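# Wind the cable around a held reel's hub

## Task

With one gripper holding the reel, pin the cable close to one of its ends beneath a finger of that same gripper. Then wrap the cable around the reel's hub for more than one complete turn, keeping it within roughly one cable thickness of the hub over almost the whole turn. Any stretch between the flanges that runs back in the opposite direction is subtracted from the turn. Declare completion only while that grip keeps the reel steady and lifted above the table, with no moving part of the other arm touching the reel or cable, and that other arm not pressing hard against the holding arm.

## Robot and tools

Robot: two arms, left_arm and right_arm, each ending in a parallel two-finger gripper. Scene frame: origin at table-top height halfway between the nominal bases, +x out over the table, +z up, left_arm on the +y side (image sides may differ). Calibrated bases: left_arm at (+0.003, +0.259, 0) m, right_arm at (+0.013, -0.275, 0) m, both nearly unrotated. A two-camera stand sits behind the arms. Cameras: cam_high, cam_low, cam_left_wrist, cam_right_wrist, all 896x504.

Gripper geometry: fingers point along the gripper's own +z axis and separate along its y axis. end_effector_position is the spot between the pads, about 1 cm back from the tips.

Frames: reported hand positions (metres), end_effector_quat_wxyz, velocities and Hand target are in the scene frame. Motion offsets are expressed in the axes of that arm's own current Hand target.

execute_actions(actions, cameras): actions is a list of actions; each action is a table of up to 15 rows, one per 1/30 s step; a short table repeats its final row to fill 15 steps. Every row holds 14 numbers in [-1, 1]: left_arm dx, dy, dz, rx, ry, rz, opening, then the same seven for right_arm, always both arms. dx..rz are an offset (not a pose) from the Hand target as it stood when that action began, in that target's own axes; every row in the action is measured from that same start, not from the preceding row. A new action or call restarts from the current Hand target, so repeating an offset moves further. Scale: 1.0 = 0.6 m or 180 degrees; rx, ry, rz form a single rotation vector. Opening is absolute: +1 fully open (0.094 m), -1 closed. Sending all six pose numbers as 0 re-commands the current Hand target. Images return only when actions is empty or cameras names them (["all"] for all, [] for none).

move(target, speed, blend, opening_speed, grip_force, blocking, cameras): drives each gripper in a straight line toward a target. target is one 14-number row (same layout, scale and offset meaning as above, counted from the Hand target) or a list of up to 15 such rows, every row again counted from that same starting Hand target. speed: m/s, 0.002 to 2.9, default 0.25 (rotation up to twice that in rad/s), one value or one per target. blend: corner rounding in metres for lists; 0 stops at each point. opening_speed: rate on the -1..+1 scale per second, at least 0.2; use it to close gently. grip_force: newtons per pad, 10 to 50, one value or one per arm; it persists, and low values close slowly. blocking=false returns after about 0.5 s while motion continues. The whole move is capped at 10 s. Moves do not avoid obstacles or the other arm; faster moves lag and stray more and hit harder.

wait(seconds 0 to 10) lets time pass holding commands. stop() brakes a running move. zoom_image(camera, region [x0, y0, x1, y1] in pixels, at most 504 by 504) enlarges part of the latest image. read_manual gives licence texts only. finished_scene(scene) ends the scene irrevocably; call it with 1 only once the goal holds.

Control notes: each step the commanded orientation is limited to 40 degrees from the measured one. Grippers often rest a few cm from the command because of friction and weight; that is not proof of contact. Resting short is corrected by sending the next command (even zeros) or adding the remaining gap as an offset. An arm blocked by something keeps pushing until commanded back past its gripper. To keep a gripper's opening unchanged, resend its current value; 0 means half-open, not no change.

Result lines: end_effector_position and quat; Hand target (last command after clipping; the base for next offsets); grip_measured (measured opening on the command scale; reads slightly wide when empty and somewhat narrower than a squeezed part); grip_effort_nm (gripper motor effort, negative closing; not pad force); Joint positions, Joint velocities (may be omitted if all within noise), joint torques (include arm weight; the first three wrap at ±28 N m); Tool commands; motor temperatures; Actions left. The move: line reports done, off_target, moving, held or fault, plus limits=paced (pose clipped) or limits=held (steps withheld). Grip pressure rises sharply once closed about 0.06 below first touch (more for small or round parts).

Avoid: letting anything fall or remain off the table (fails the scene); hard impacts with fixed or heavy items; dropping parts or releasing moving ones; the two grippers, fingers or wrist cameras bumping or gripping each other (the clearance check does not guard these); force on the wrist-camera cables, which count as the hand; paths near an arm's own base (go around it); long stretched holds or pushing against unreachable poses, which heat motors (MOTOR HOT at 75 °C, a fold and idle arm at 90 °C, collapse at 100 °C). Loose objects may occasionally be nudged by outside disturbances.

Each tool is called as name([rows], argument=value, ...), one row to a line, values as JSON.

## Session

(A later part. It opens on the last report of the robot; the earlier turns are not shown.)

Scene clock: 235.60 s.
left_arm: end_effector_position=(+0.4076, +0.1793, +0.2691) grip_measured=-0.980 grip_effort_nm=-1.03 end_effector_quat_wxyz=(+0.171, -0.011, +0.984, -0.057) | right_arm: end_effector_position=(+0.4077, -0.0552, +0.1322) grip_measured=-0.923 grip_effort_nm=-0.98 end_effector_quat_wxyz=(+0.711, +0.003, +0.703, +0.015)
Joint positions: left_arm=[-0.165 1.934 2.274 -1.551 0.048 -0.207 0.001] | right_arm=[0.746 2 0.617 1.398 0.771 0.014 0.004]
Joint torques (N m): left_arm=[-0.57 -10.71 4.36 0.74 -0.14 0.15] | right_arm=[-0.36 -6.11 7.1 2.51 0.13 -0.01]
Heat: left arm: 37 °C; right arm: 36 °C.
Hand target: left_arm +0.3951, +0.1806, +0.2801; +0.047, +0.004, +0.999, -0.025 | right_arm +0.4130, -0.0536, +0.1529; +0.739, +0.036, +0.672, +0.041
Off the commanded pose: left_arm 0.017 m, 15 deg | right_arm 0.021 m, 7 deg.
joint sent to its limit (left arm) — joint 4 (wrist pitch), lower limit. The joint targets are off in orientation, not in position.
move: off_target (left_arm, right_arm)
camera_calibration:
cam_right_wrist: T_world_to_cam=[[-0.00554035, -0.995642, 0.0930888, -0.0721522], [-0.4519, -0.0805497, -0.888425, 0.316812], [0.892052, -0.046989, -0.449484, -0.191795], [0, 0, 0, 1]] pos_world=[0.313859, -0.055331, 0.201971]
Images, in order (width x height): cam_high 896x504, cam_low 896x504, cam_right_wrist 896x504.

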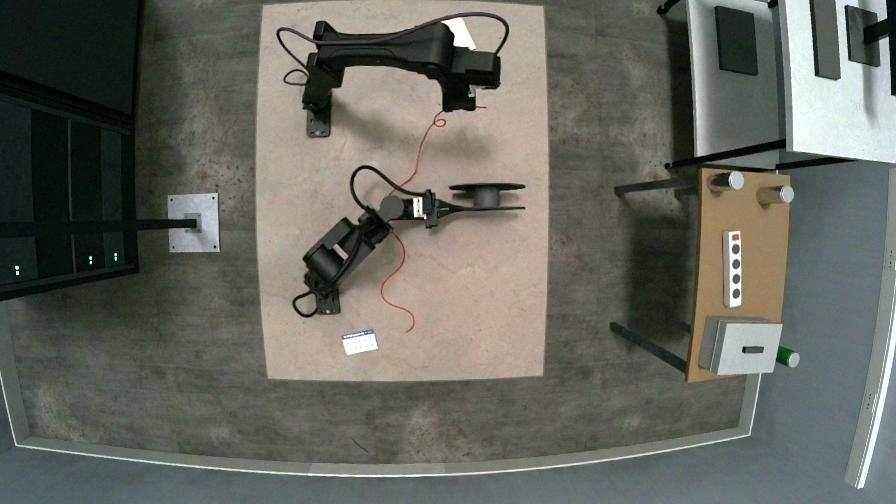

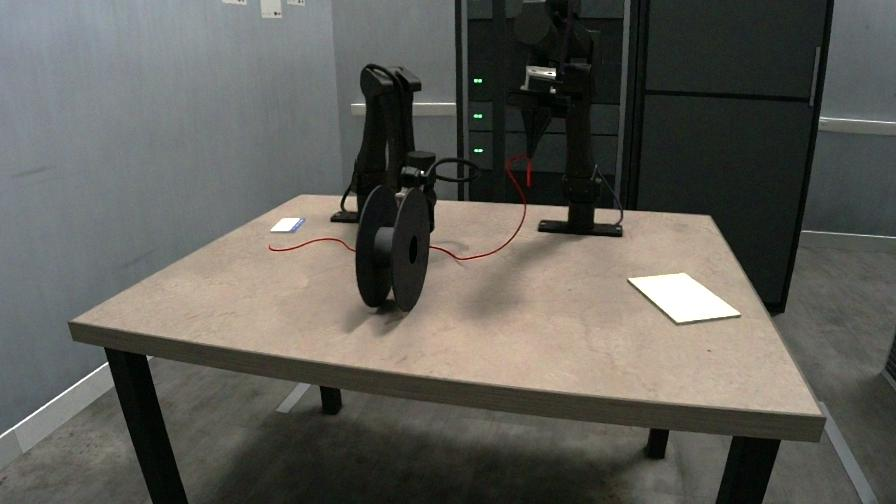

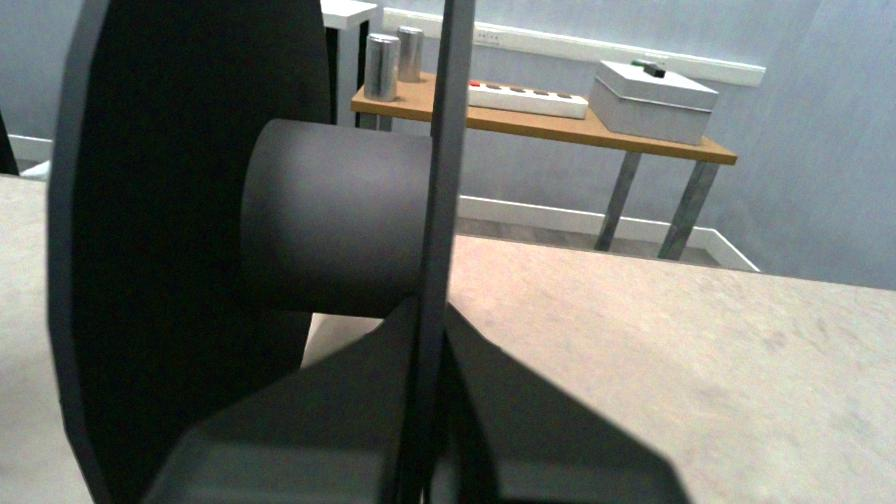

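move(target=[0,0,0,0,0,0,-1,0.012,0,0,0,0.015,0,-1], speed=0.03)

move(target=[0,0,0,0,0,0,-1,0,0,0,0,0,0,-0.15], opening_speed=0.3, cameras=["cam_high","cam_low","cam_right_wrist"])

Scene clock: 239.53 s.
left_arm: end_effector_position=(+0.4076, +0.1793, +0.2691) grip_measured=-0.980 grip_effort_nm=-1.04 end_effector_quat_wxyz=(+0.171, -0.011, +0.984, -0.057) | right_arm: end_effector_position=(+0.4076, -0.0533, +0.1319) grip_measured=-0.923 grip_effort_nm=-0.98 end_effector_quat_wxyz=(+0.710, +0.007, +0.704, +0.027)
Joint positions: left_arm=[-0.165 1.934 2.274 -1.551 0.048 -0.207 0.001] | right_arm=[0.746 2 0.617 1.397 0.761 0.039 0.004]
Joint torques (N m): left_arm=[-0.59 -10.7 4.36 0.76 -0.13 0.14] | right_arm=[-0.59 -7.91 7.51 1.64 0.12 0.19]
Heat: left arm: 36 °C; right arm: 37 °C.
Hand target: left_arm +0.3951, +0.1806, +0.2801; +0.047, +0.004, +0.999, -0.025 | right_arm +0.4137, -0.0528, +0.1458; +0.723, +0.035, +0.689, +0.042
Off the commanded pose: left_arm 0.017 m, 15 deg | right_arm 0.015 m, 4 deg.
joint sent to its limit (left arm) — joint 4 (wrist pitch), lower limit. The joint targets are off in orientation, not in position.
move: off_target (left_arm, right_arm)

Scene clock: 242.87 s.
left_arm: end_effector_position=(+0.4076, +0.1793, +0.2691) grip_measured=-0.980 grip_effort_nm=-1.03 end_effector_quat_wxyz=(+0.171, -0.011, +0.984, -0.057) | right_arm: end_effector_position=(+0.4090, -0.0525, +0.1348) grip_measured=-0.152 grip_effort_nm=0.16 end_effector_quat_wxyz=(+0.712, +0.013, +0.701, +0.031)
Joint positions: left_arm=[-0.165 1.934 2.274 -1.551 0.048 -0.207 0.001] | right_arm=[0.746 2 0.626 1.398 0.764 0.046 0.04]
Joint torques (N m): left_arm=[-0.61 -10.76 4.37 0.74 -0.14 0.14] | right_arm=[-0.54 -8.06 6.72 1.62 0.14 0.11]
Heat: left arm: 36 °C; right arm: 36 °C.
Hand target: left_arm +0.3951, +0.1806, +0.2801; +0.047, +0.004, +0.999, -0.025 | right_arm +0.4136, -0.0528, +0.1457; +0.723, +0.035, +0.689, +0.042
Off the commanded pose: left_arm 0.017 m, 15 deg | right_arm 0.012 m, 3 deg.
joint sent to its limit (left arm) — joint 4 (wrist pitch), lower limit. The joint targets are off in orientation, not in position.
move: off_target (left_arm, right_arm)
camera_calibration:
cam_right_wrist: T_world_to_cam=[[0.00224817, -0.998474, 0.0551769, -0.0679412], [-0.44659, -0.0503715, -0.89332, 0.31991], [0.894736, -0.0226331, -0.446022, -0.191949], [0, 0, 0, 1]] pos_world=[0.314765, -0.0560676, 0.203917]
Images, in order (width x height): cam_high 896x504, cam_low 896x504, cam_right_wrist 896x504.

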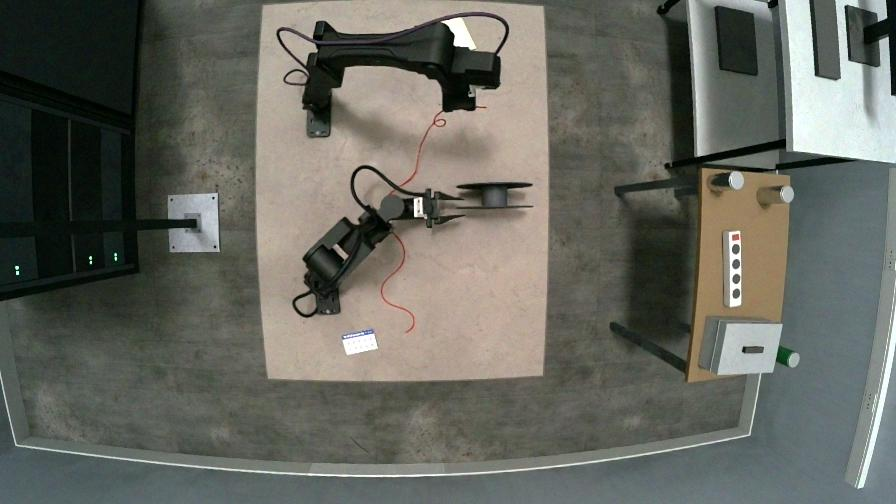

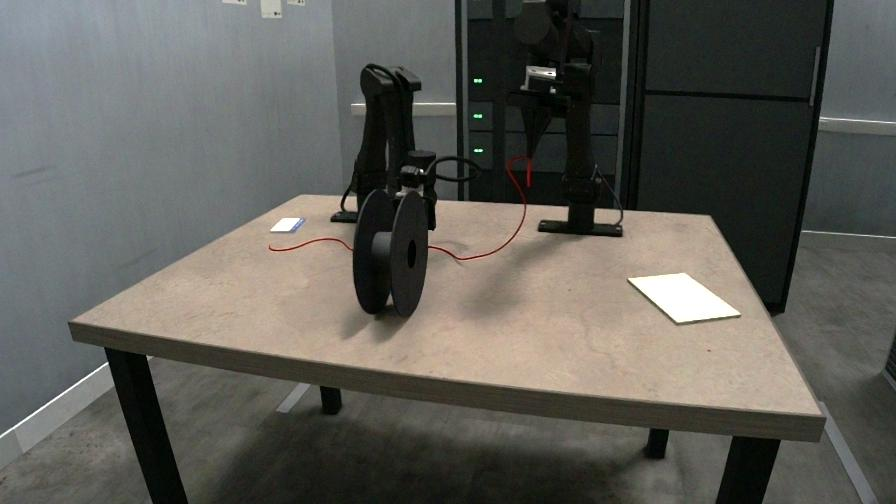

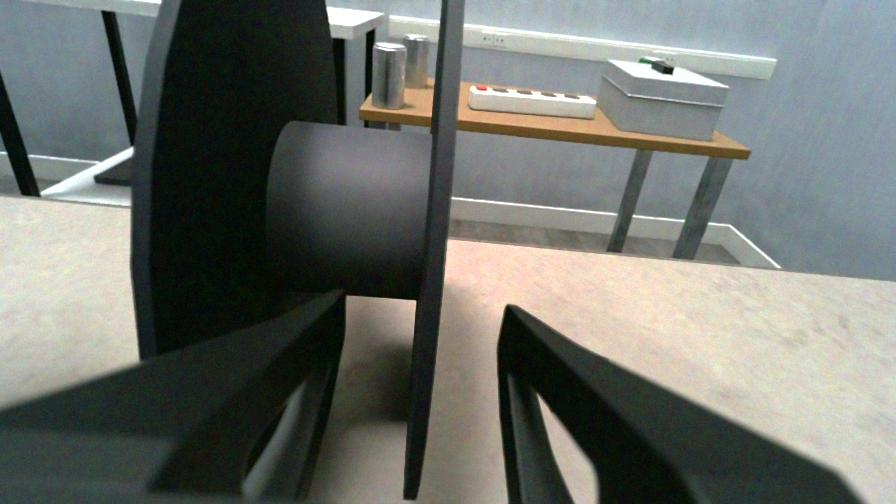

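move(target=[0,0,0,0,0,0,-1,0,0,0.042,0,0,-0.02,-0.15], speed=0.05, cameras=["cam_high","cam_right_wrist"])

Scene clock: 246.73 s.
left_arm: end_effector_position=(+0.4076, +0.1793, +0.2691) grip_measured=-0.980 grip_effort_nm=-1.04 end_effector_quat_wxyz=(+0.171, -0.011, +0.984, -0.057) | right_arm: end_effector_position=(+0.4324, -0.0591, +0.1538) grip_measured=-0.152 grip_effort_nm=0.16 end_effector_quat_wxyz=(+0.729, +0.026, +0.683, +0.019)
Joint positions: left_arm=[-0.165 1.934 2.274 -1.551 0.048 -0.207 0.001] | right_arm=[0.694 2.012 0.702 1.398 0.747 0.005 0.04]
Joint torques (N m): left_arm=[-0.58 -10.71 4.37 0.75 -0.14 0.14] | right_arm=[-0.59 -6.24 7.25 1.1 -0.2 -0.11]
Heat: left arm: 36 °C; right arm: 36 °C.
Hand target: left_arm +0.3951, +0.1806, +0.2801; +0.047, +0.004, +0.999, -0.025 | right_arm +0.4387, -0.0525, +0.1469; +0.723, +0.014, +0.690, +0.020
Off the commanded pose: left_arm 0.017 m, 15 deg | right_arm 0.011 m, 2 deg.
joint sent to its limit (left arm) — joint 4 (wrist pitch), lower limit. The joint targets are off in orientation, not in position.
move: off_target (left_arm, right_arm)
camera_calibration:
cam_right_wrist: T_world_to_cam=[[-0.0370005, -0.997954, 0.0521327, -0.0581667], [-0.405353, -0.0326957, -0.913575, 0.333399], [0.913411, -0.0549349, -0.403314, -0.221159], [0, 0, 0, 1]] pos_world=[0.335001, -0.0592963, 0.218421]
Images, in order (width x height): cam_high 896x504, cam_right_wrist 896x504.

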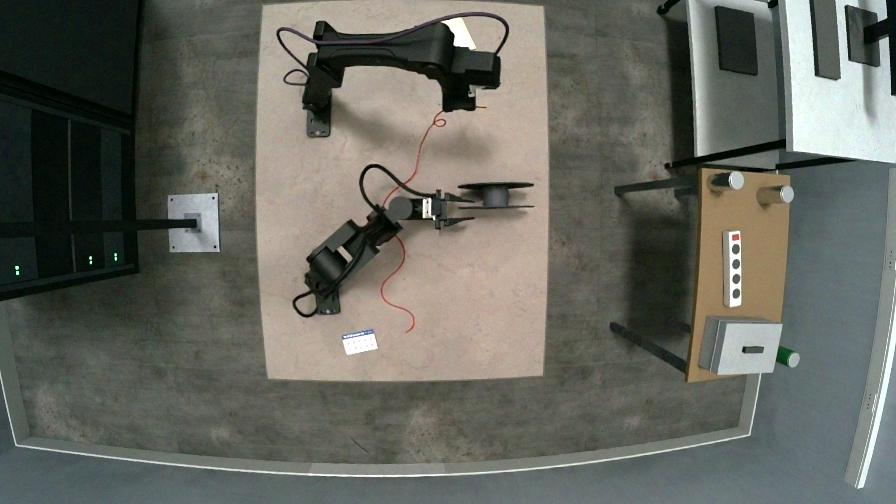

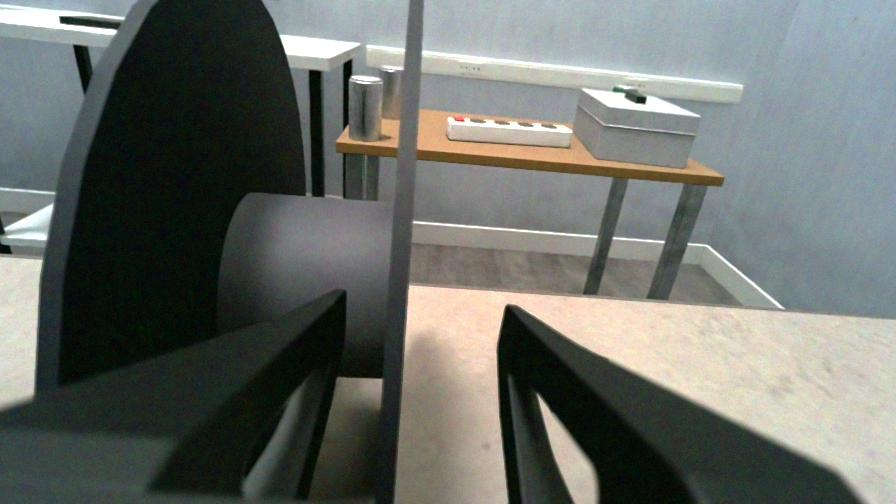

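move(target=[0,0,0,0,0,0,-1,0.03,0.018,0.003,0,0.01,0,-0.15], speed=0.05, cameras=["cam_high","cam_right_wrist"])

Scene clock: 250.83 s.
left_arm: end_effector_position=(+0.4076, +0.1793, +0.2691) grip_measured=-0.980 grip_effort_nm=-1.03 end_effector_quat_wxyz=(+0.171, -0.011, +0.984, -0.057) | right_arm: end_effector_position=(+0.4376, -0.0487, +0.1400) grip_measured=-0.152 grip_effort_nm=0.16 end_effector_quat_wxyz=(+0.723, +0.020, +0.690, +0.020)
Joint positions: left_arm=[-0.165 1.934 2.274 -1.551 0.048 -0.207 0.001] | right_arm=[0.703 2.068 0.741 1.389 0.747 0.014 0.04]
Joint torques (N m): left_arm=[-0.58 -10.73 4.42 0.75 -0.13 0.15] | right_arm=[0.55 -6.83 7.17 0.96 0.04 0.11]
Heat: left arm: 36 °C; right arm: 36 °C.
Hand target: left_arm +0.3951, +0.1806, +0.2801; +0.047, +0.004, +0.999, -0.025 | right_arm +0.4413, -0.0408, +0.1295; +0.713, +0.013, +0.701, +0.020
Off the commanded pose: left_arm 0.017 m, 15 deg | right_arm 0.014 m, 2 deg.
joint sent to its limit (left arm) — joint 4 (wrist pitch), lower limit. The joint targets are off in orientation, not in position.
move: off_target (left_arm, right_arm)
camera_calibration:
cam_right_wrist: T_world_to_cam=[[-0.0263225, -0.997803, 0.0607908, -0.0526707], [-0.422136, -0.0440288, -0.905462, 0.328866], [0.90615, -0.0494961, -0.42005, -0.224997], [0, 0, 0, 1]] pos_world=[0.34132, -0.0492119, 0.206468]
Images, in order (width x height): cam_high 896x504, cam_right_wrist 896x504.

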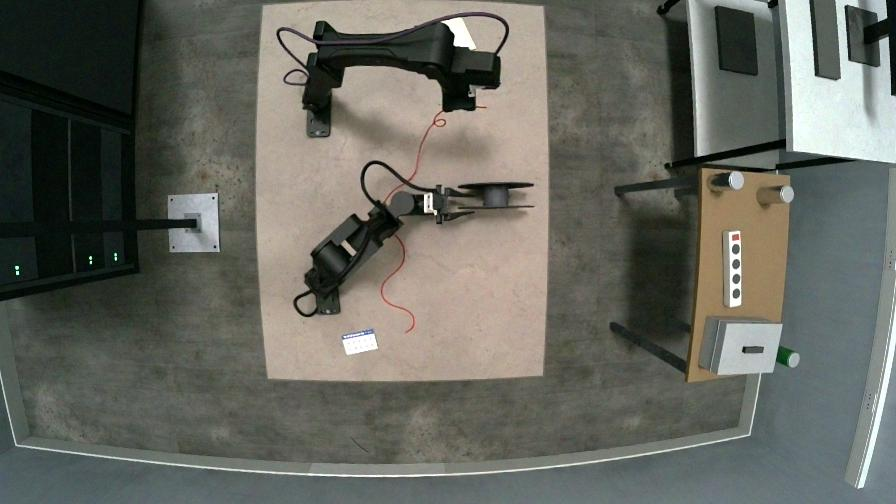

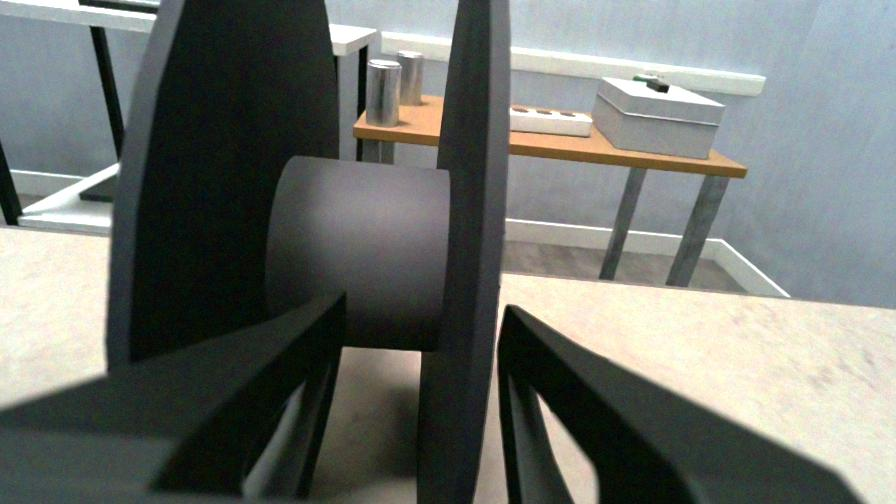

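move(target=[0,-0.369,0.043,-0.016,0.03,-0.003,-1,0,0,0,0,0,0,-0.15], speed=0.15, cameras=["all"])

Scene clock: 261.27 s.
left_arm: end_effector_position=(+0.3952, -0.0420, +0.2608) grip_measured=-0.980 grip_effort_nm=-1.03 end_effector_quat_wxyz=(+0.190, +0.009, +0.972, -0.136) | right_arm: end_effector_position=(+0.4376, -0.0487, +0.1397) grip_measured=-0.152 grip_effort_nm=0.16 end_effector_quat_wxyz=(+0.722, +0.020, +0.691, +0.019)
Joint positions: left_arm=[-0.651 2.258 2.712 -1.554 -0.014 -0.639 0.001] | right_arm=[0.703 2.068 0.741 1.388 0.747 0.014 0.04]
Joint torques (N m): left_arm=[0.18 -8.99 8.2 0.94 0.09 -0.12] | right_arm=[0.54 -6.49 7.05 0.96 0.02 0.14]
Heat: left arm: 36 °C; right arm: 36 °C.
Hand target: left_arm +0.3954, -0.0417, +0.2651; +0.000, -0.001, +1.000, +0.001 | right_arm +0.4413, -0.0408, +0.1295; +0.713, +0.013, +0.701, +0.020
Off the commanded pose: left_arm 0.004 m, 27 deg | right_arm 0.013 m, 2 deg.
joint sent to its limit (left arm) — joint 4 (wrist pitch), lower limit. The joint targets are off in orientation, not in position.
move: off_target (left_arm, right_arm)
camera_calibration:
cam_left_wrist: T_world_to_cam=[[0.0394605, -0.948623, 0.313937, -0.14529], [-0.99447, -0.00668232, 0.104808, 0.387886], [-0.0973259, -0.316337, -0.943641, 0.383919], [0, 0, 0, 1]] pos_world=[0.428839, -0.0137861, 0.367241]
cam_right_wrist: T_world_to_cam=[[-0.0262005, -0.997739, 0.0618938, -0.0528219], [-0.423189, -0.0450231, -0.904922, 0.328934], [0.905662, -0.0499022, -0.421053, -0.224812], [0, 0, 0, 1]] pos_world=[0.341421, -0.0491115, 0.206271]

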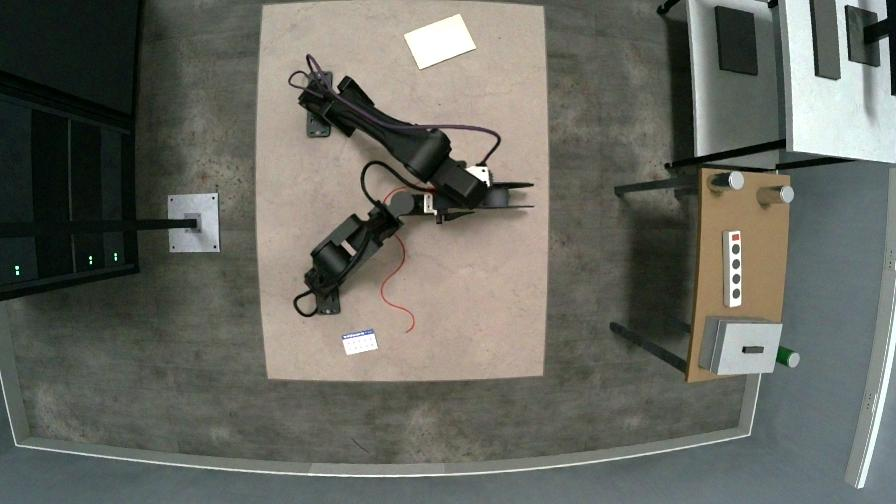

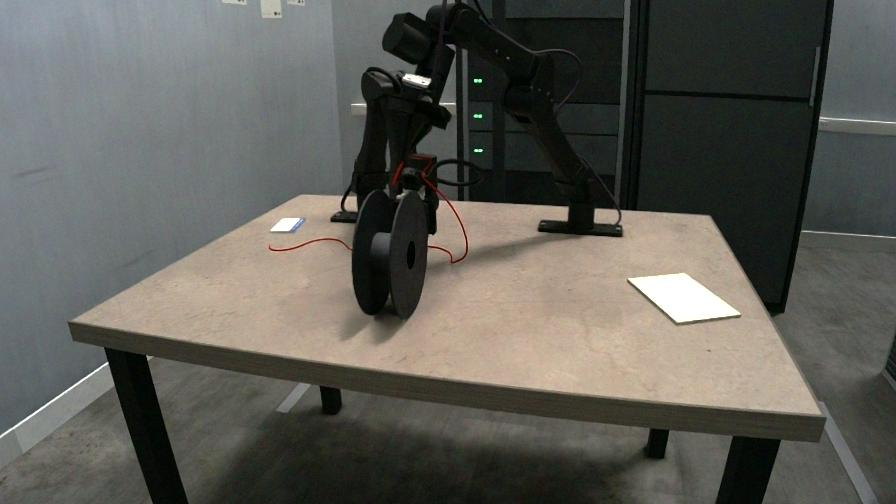

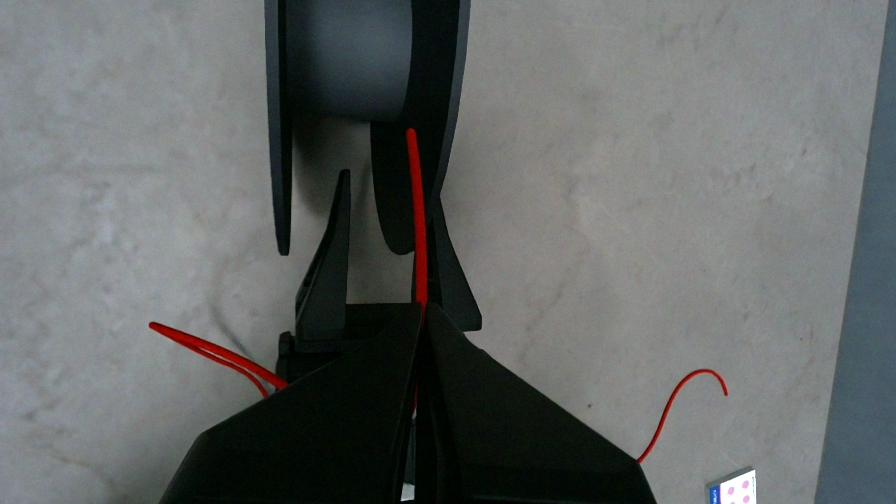

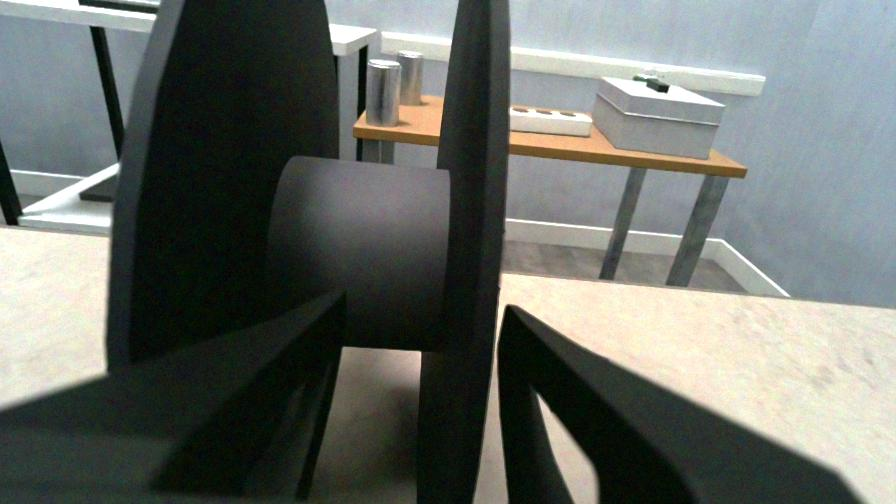

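move(target=[0,0.02,0.1,0,0,0,-1,0,0,0,0,0,0,-0.15], speed=0.12, cameras=["cam_high","cam_low","cam_left_wrist","cam_right_wrist"])

Scene clock: 267.10 s.
left_arm: end_effector_position=(+0.3972, -0.0335, +0.2153) grip_measured=-0.980 grip_effort_nm=-1.03 end_effector_quat_wxyz=(+0.138, +0.001, +0.985, -0.098) | right_arm: end_effector_position=(+0.4376, -0.0487, +0.1397) grip_measured=-0.152 grip_effort_nm=0.16 end_effector_quat_wxyz=(+0.722, +0.020, +0.691, +0.019)
Joint positions: left_arm=[-0.633 2.294 2.618 -1.554 -0.008 -0.639 0.001] | right_arm=[0.703 2.068 0.741 1.388 0.747 0.014 0.04]
Joint torques (N m): left_arm=[0.55 -9.22 4.46 0.74 0.09 0.03] | right_arm=[0.54 -6.84 7.17 0.99 0 0.06]
Heat: left arm: 36 °C; right arm: 36 °C.
Hand target: left_arm +0.3954, -0.0296, +0.2052; +0.000, -0.001, +1.000, +0.000 | right_arm +0.4413, -0.0408, +0.1295; +0.713, +0.013, +0.701, +0.020
Off the commanded pose: left_arm 0.011 m, 20 deg | right_arm 0.013 m, 2 deg.
joint sent to its limit (left arm) — joint 4 (wrist pitch), lower limit. The joint targets are off in orientation, not in position.
move: off_target (left_arm, right_arm)
camera_calibration:
cam_left_wrist: T_world_to_cam=[[0.0840882, -0.968156, 0.235804, -0.124616], [-0.977385, -0.0340573, 0.208706, 0.364537], [-0.194029, -0.248021, -0.949125, 0.385785], [0, 0, 0, 1]] pos_world=[0.441625, -0.0125495, 0.319462]
cam_right_wrist: T_world_to_cam=[[-0.0262005, -0.997739, 0.0618938, -0.0528219], [-0.423189, -0.0450231, -0.904922, 0.328934], [0.905662, -0.0499022, -0.421053, -0.224812], [0, 0, 0, 1]] pos_world=[0.341421, -0.0491115, 0.206271]

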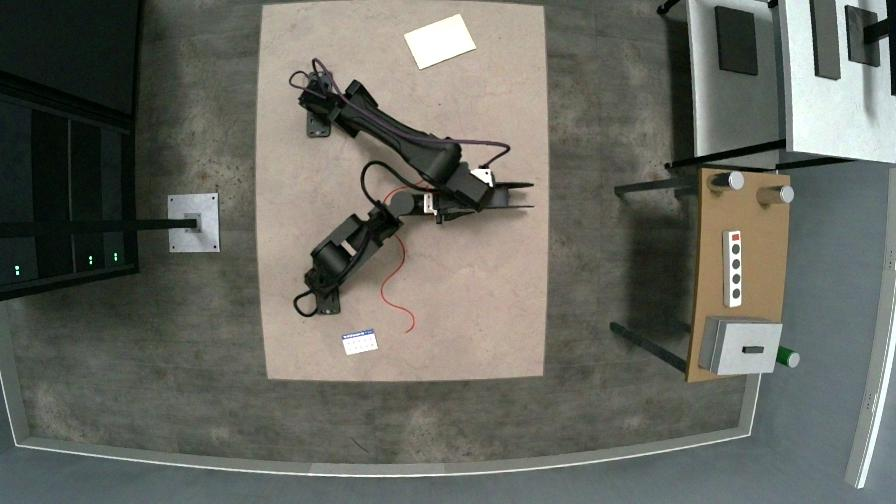

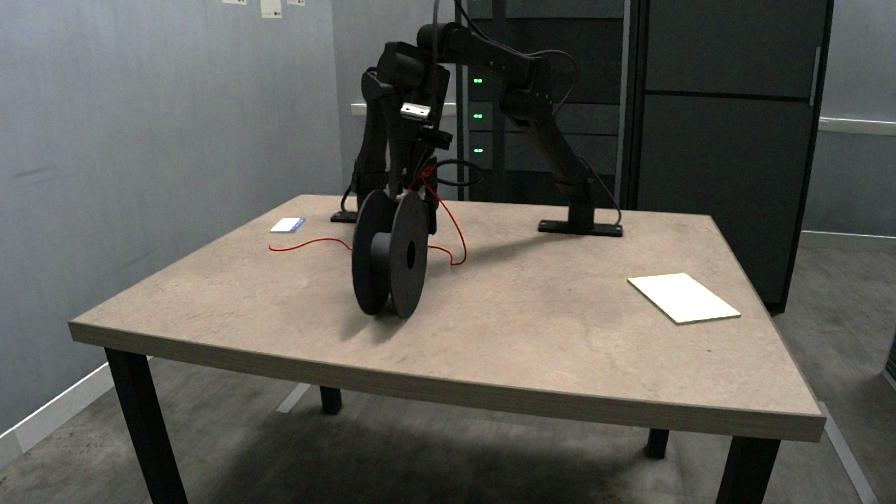

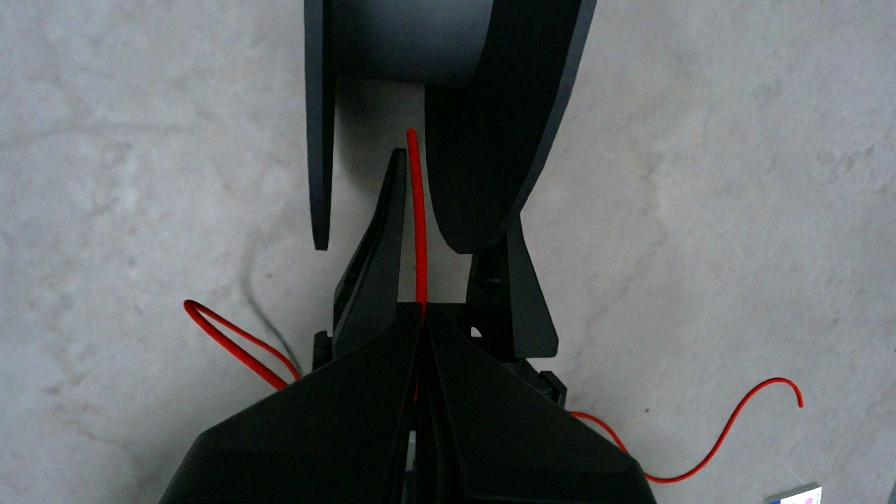

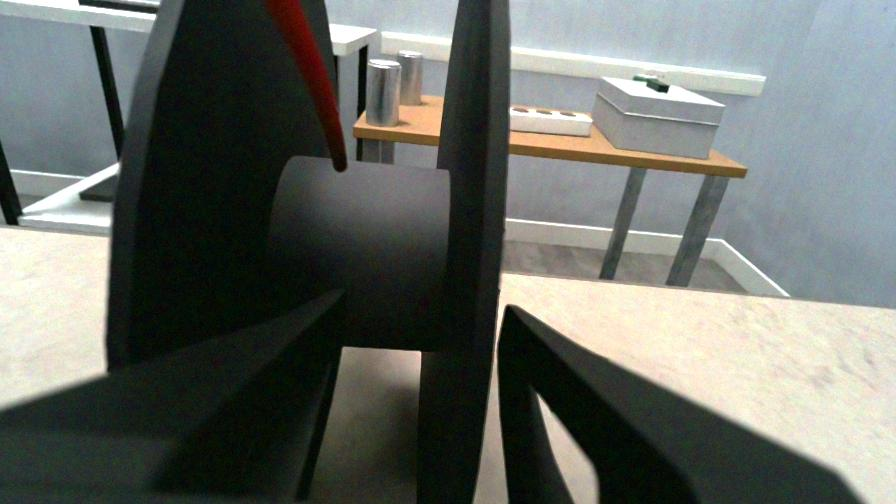

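move(target=[0.005,-0.014,0.075,0,0,0,-1,0,0,0,0,0,0,-0.15], speed=0.08, cameras=["cam_left_wrist","cam_right_wrist"])

Scene clock: 272.17 s.
left_arm: end_effector_position=(+0.3988, -0.0374, +0.1706) grip_measured=-0.980 grip_effort_nm=-1.04 end_effector_quat_wxyz=(+0.098, +0.006, +0.993, -0.068) | right_arm: end_effector_position=(+0.4376, -0.0486, +0.1394) grip_measured=-0.152 grip_effort_nm=0.16 end_effector_quat_wxyz=(+0.722, +0.019, +0.691, +0.019)
Joint positions: left_arm=[-0.637 2.375 2.597 -1.554 -0.008 -0.635 0.001] | right_arm=[0.703 2.068 0.741 1.386 0.747 0.014 0.04]
Joint torques (N m): left_arm=[-0.73 -9.72 4.53 0.57 0.08 -0.12] | right_arm=[0.39 -6.87 7.15 0.98 0.02 0.11]
Heat: left arm: 36 °C; right arm: 36 °C.
Hand target: left_arm +0.3924, -0.0380, +0.1601; +0.000, -0.001, +1.000, +0.000 | right_arm +0.4413, -0.0408, +0.1295; +0.713, +0.013, +0.701, +0.020
Off the commanded pose: left_arm 0.012 m, 14 deg | right_arm 0.013 m, 2 deg.
joint sent to its limit (left arm) — joint 4 (wrist pitch), lower limit. The joint targets are off in orientation, not in position.
move: off_target (left_arm, right_arm)
camera_calibration:
cam_left_wrist: T_world_to_cam=[[0.0921034, -0.981583, 0.167368, -0.11001], [-0.957637, -0.0412605, 0.285007, 0.354212], [-0.272852, -0.186528, -0.9438, 0.375467], [0, 0, 0, 1]] pos_world=[0.451786, -0.0233335, 0.271826]
cam_right_wrist: T_world_to_cam=[[-0.0262084, -0.997673, 0.0629476, -0.0530177], [-0.424244, -0.0459168, -0.904383, 0.329004], [0.905169, -0.0504075, -0.422053, -0.224636], [0, 0, 0, 1]] pos_world=[0.341522, -0.0491108, 0.206075]
Images, in order (width x height): cam_left_wrist 896x504, cam_right_wrist 896x504.

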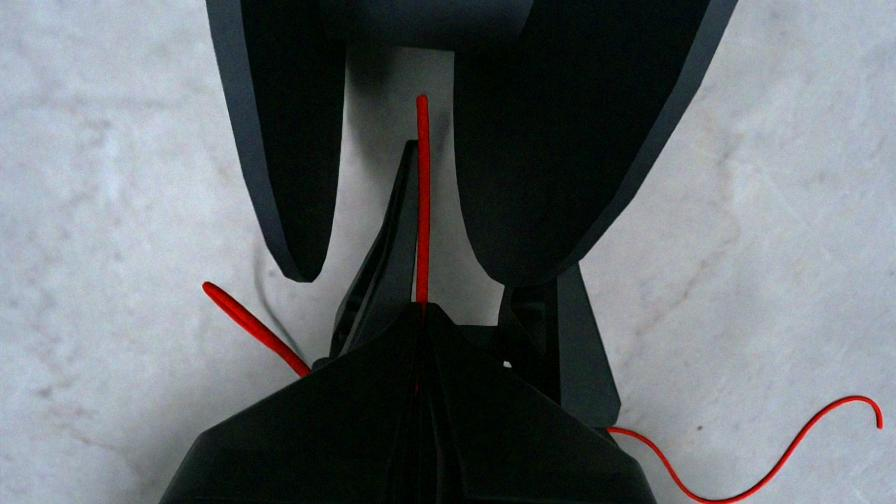

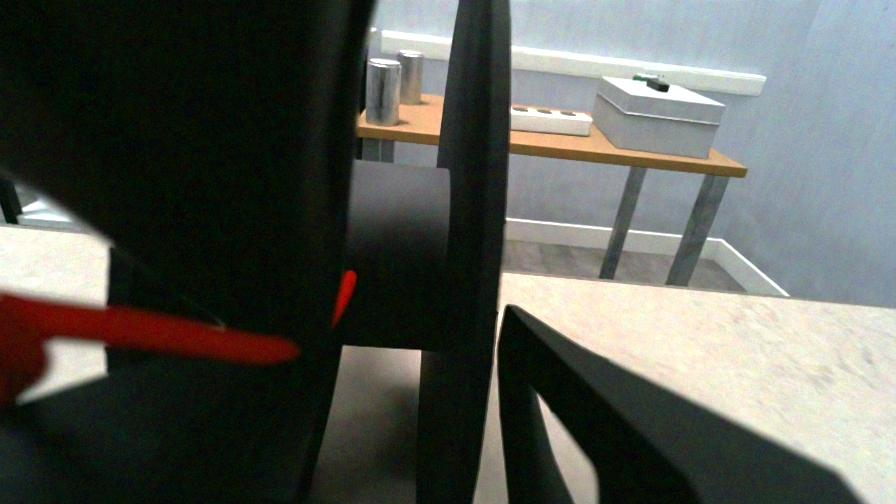

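move(target=[-0.04,-0.006,0.005,0,0,0,-1,0,0,0,0,0,0,-0.15], speed=0.05, cameras=["cam_left_wrist","cam_right_wrist"])

move(target=[0,0,0.017,0,0,0,-1,0,0,0,0,0,0,-0.15], speed=0.04, cameras=["cam_left_wrist","cam_right_wrist"])

Scene clock: 281.23 s.
left_arm: end_effector_position=(+0.4135, -0.0430, +0.1553) grip_measured=-0.980 grip_effort_nm=-1.03 end_effector_quat_wxyz=(+0.099, +0.001, +0.993, -0.069) | right_arm: end_effector_position=(+0.4379, -0.0484, +0.1343) grip_measured=-0.152 grip_effort_nm=0.16 end_effector_quat_wxyz=(+0.717, +0.015, +0.697, +0.014)
Joint positions: left_arm=[-0.628 2.459 2.685 -1.554 -0.007 -0.636 0.001] | right_arm=[0.703 2.073 0.742 1.371 0.747 0.014 0.04]
Joint torques (N m): left_arm=[0.68 -9.99 8.76 0.57 0.1 0.08] | right_arm=[0.65 -7.16 7.3 1.16 0.05 0.12]
Heat: left arm: 36 °C; right arm: 36 °C.
Hand target: left_arm +0.4164, -0.0416, +0.1572; +0.000, -0.001, +1.000, +0.000 | right_arm +0.4413, -0.0408, +0.1296; +0.713, +0.013, +0.701, +0.020
Off the commanded pose: left_arm 0.004 m, 14 deg | right_arm 0.010 m, 1 deg.
joint sent to its limit (left arm) — joint 4 (wrist pitch), lower limit. The joint targets are off in orientation, not in position.
move: off_target (left_arm)
camera_calibration:
cam_left_wrist: T_world_to_cam=[[0.101821, -0.979909, 0.171495, -0.118815], [-0.957799, -0.0499845, 0.28306, 0.372415], [-0.268801, -0.193079, -0.943645, 0.361969], [0, 0, 0, 1]] pos_world=[0.466094, -0.0279241, 0.256531]
cam_right_wrist: T_world_to_cam=[[-0.0251802, -0.996747, 0.0765595, -0.0546053], [-0.437135, -0.0578957, -0.897531, 0.328675], [0.899043, -0.0560668, -0.434255, -0.223046], [0, 0, 0, 1]] pos_world=[0.342829, -0.0479043, 0.202318]
Images, in order (width x height): cam_left_wrist 896x504, cam_right_wrist 896x504.

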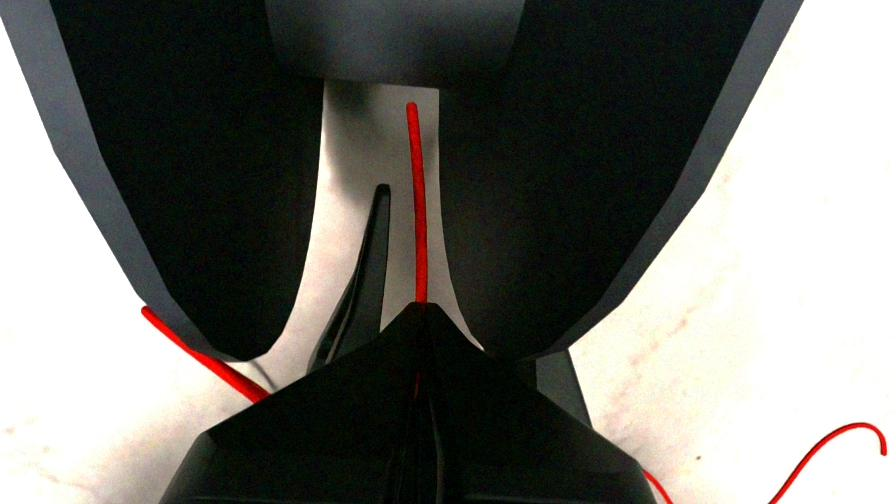

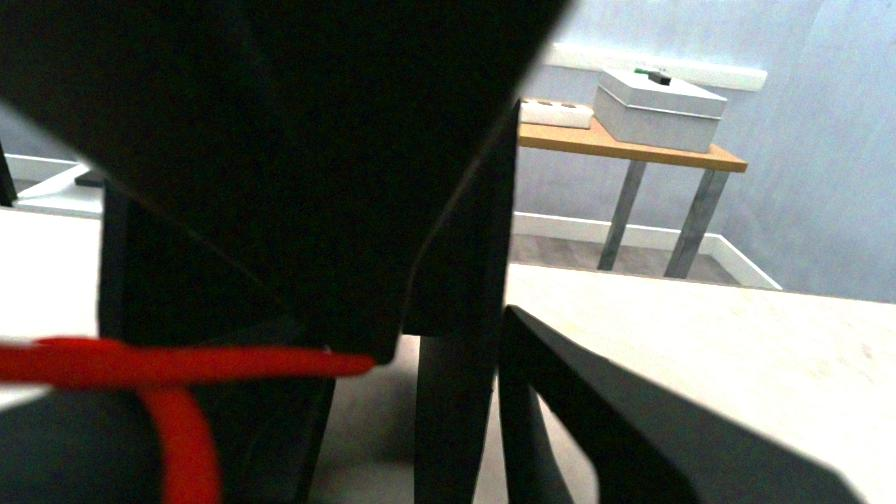

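Scene clock: 284.83 s.
left_arm: end_effector_position=(+0.4139, -0.0433, +0.1485) grip_measured=-0.980 grip_effort_nm=-1.03 end_effector_quat_wxyz=(+0.094, +0.001, +0.993, -0.065) | right_arm: end_effector_position=(+0.4379, -0.0484, +0.1343) grip_measured=-0.152 grip_effort_nm=0.16 end_effector_quat_wxyz=(+0.717, +0.015, +0.697, +0.014)
Joint positions: left_arm=[-0.628 2.473 2.685 -1.554 -0.007 -0.636 0.001] | right_arm=[0.703 2.073 0.742 1.371 0.747 0.014 0.04]
Joint torques (N m): left_arm=[0.68 -9.72 8.35 0.56 0.09 0.09] | right_arm=[0.38 -7.34 7.3 1.18 0.07 0.12]
Heat: left arm: 36 °C; right arm: 36 °C.
Hand target: left_arm +0.4164, -0.0416, +0.1470; +0.000, -0.001, +1.000, +0.000 | right_arm +0.4413, -0.0408, +0.1296; +0.713, +0.013, +0.701, +0.020
Off the commanded pose: left_arm 0.003 m, 13 deg | right_arm 0.010 m, 1 deg.
joint sent to its limit (left arm) — joint 4 (wrist pitch), lower limit. The joint targets are off in orientation, not in position.
move: off_target (left_arm)
camera_calibration:
cam_left_wrist: T_world_to_cam=[[0.103678, -0.981282, 0.162287, -0.117416], [-0.954621, -0.052374, 0.293181, 0.371757], [-0.279193, -0.185319, -0.942183, 0.360068], [0, 0, 0, 1]] pos_world=[0.467589, -0.0290202, 0.249313]
cam_right_wrist: T_world_to_cam=[[-0.0251802, -0.996747, 0.0765595, -0.0546053], [-0.437135, -0.0578957, -0.897531, 0.328675], [0.899043, -0.0560668, -0.434255, -0.223046], [0, 0, 0, 1]] pos_world=[0.342829, -0.0479043, 0.202318]
Images, in order (width x height): cam_left_wrist 896x504, cam_right_wrist 896x504.

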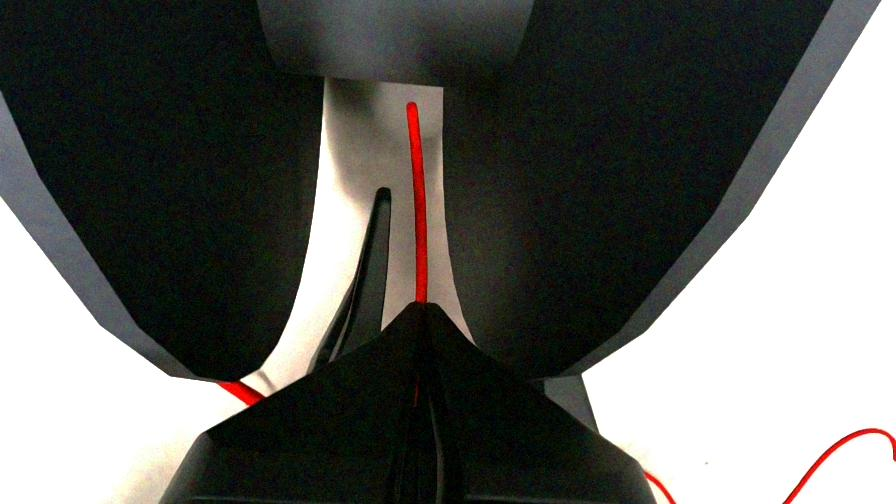

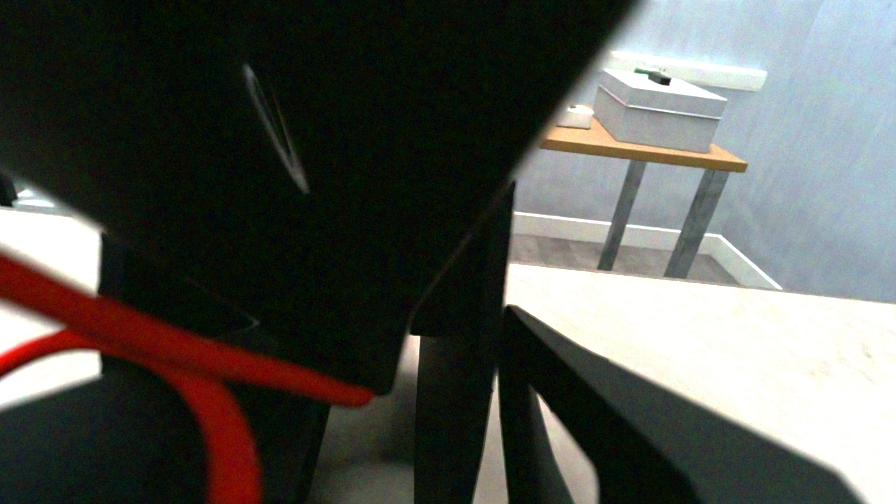

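move(target=[0.022,0.003,-0.02,0,0,0,-1,0,0,0,0,0,0,-0.15], speed=0.05, cameras=["cam_left_wrist","cam_right_wrist"])

Scene clock: 290.73 s.
left_arm: end_effector_position=(+0.4115, -0.0415, +0.1424) grip_measured=-0.980 grip_effort_nm=-1.04 end_effector_quat_wxyz=(+0.085, +0.001, +0.995, -0.059) | right_arm: end_effector_position=(+0.4379, -0.0464, +0.1344) grip_measured=-0.152 grip_effort_nm=0.16 end_effector_quat_wxyz=(+0.717, +0.011, +0.697, +0.018)
Joint positions: left_arm=[-0.628 2.473 2.663 -1.554 -0.007 -0.636 0.001] | right_arm=[0.703 2.073 0.742 1.371 0.736 0.014 0.04]
Joint torques (N m): left_arm=[-0.46 -14.49 4.3 0.53 0.08 -0.02] | right_arm=[0.49 -7.08 7.21 1.16 0.01 0.11]
Heat: left arm: 36 °C; right arm: 36 °C.
Hand target: left_arm +0.4032, -0.0398, +0.1589; +0.000, -0.001, +1.000, +0.001 | right_arm +0.4413, -0.0408, +0.1296; +0.713, +0.013, +0.701, +0.020
Off the commanded pose: left_arm 0.019 m, 12 deg | right_arm 0.008 m, 1 deg.
joint sent to its limit (left arm) — joint 4 (wrist pitch), lower limit. The joint targets are off in orientation, not in position.
move: off_target (left_arm)
camera_calibration:
cam_left_wrist: T_world_to_cam=[[0.106311, -0.983291, 0.14777, -0.113598], [-0.949368, -0.056191, 0.309101, 0.366807], [-0.295633, -0.173149, -0.939479, 0.360816], [0, 0, 0, 1]] pos_world=[0.46698, -0.0286138, 0.242385]
cam_right_wrist: T_world_to_cam=[[-0.0144633, -0.996939, 0.0768276, -0.0573758], [-0.436222, -0.0628468, -0.897642, 0.32826], [0.899723, -0.0464968, -0.433978, -0.222709], [0, 0, 0, 1]] pos_world=[0.342741, -0.0469253, 0.202417]
Images, in order (width x height): cam_left_wrist 896x504, cam_right_wrist 896x504.

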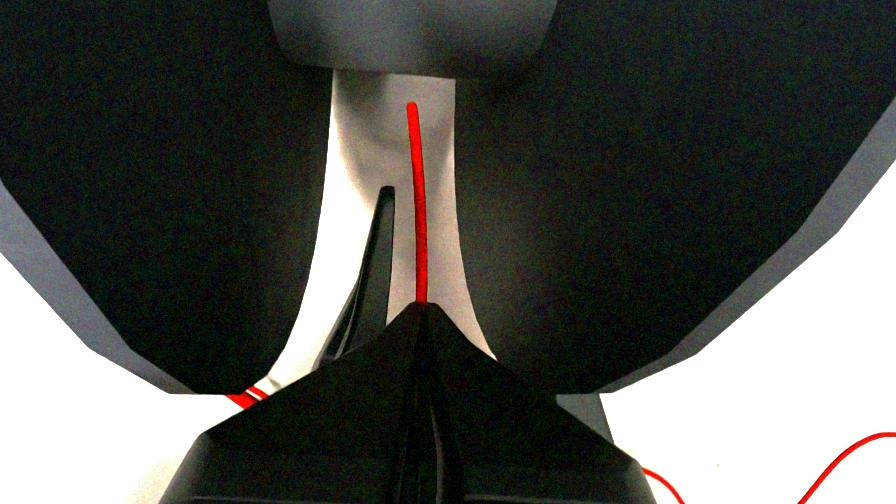

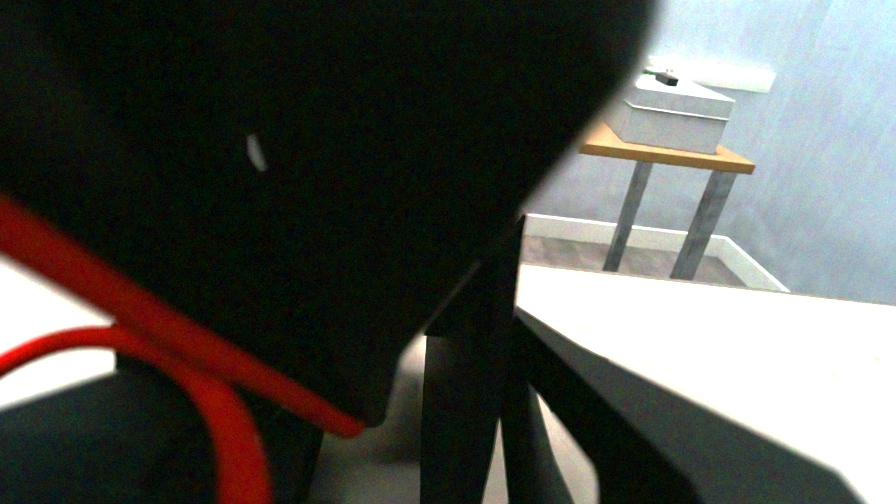

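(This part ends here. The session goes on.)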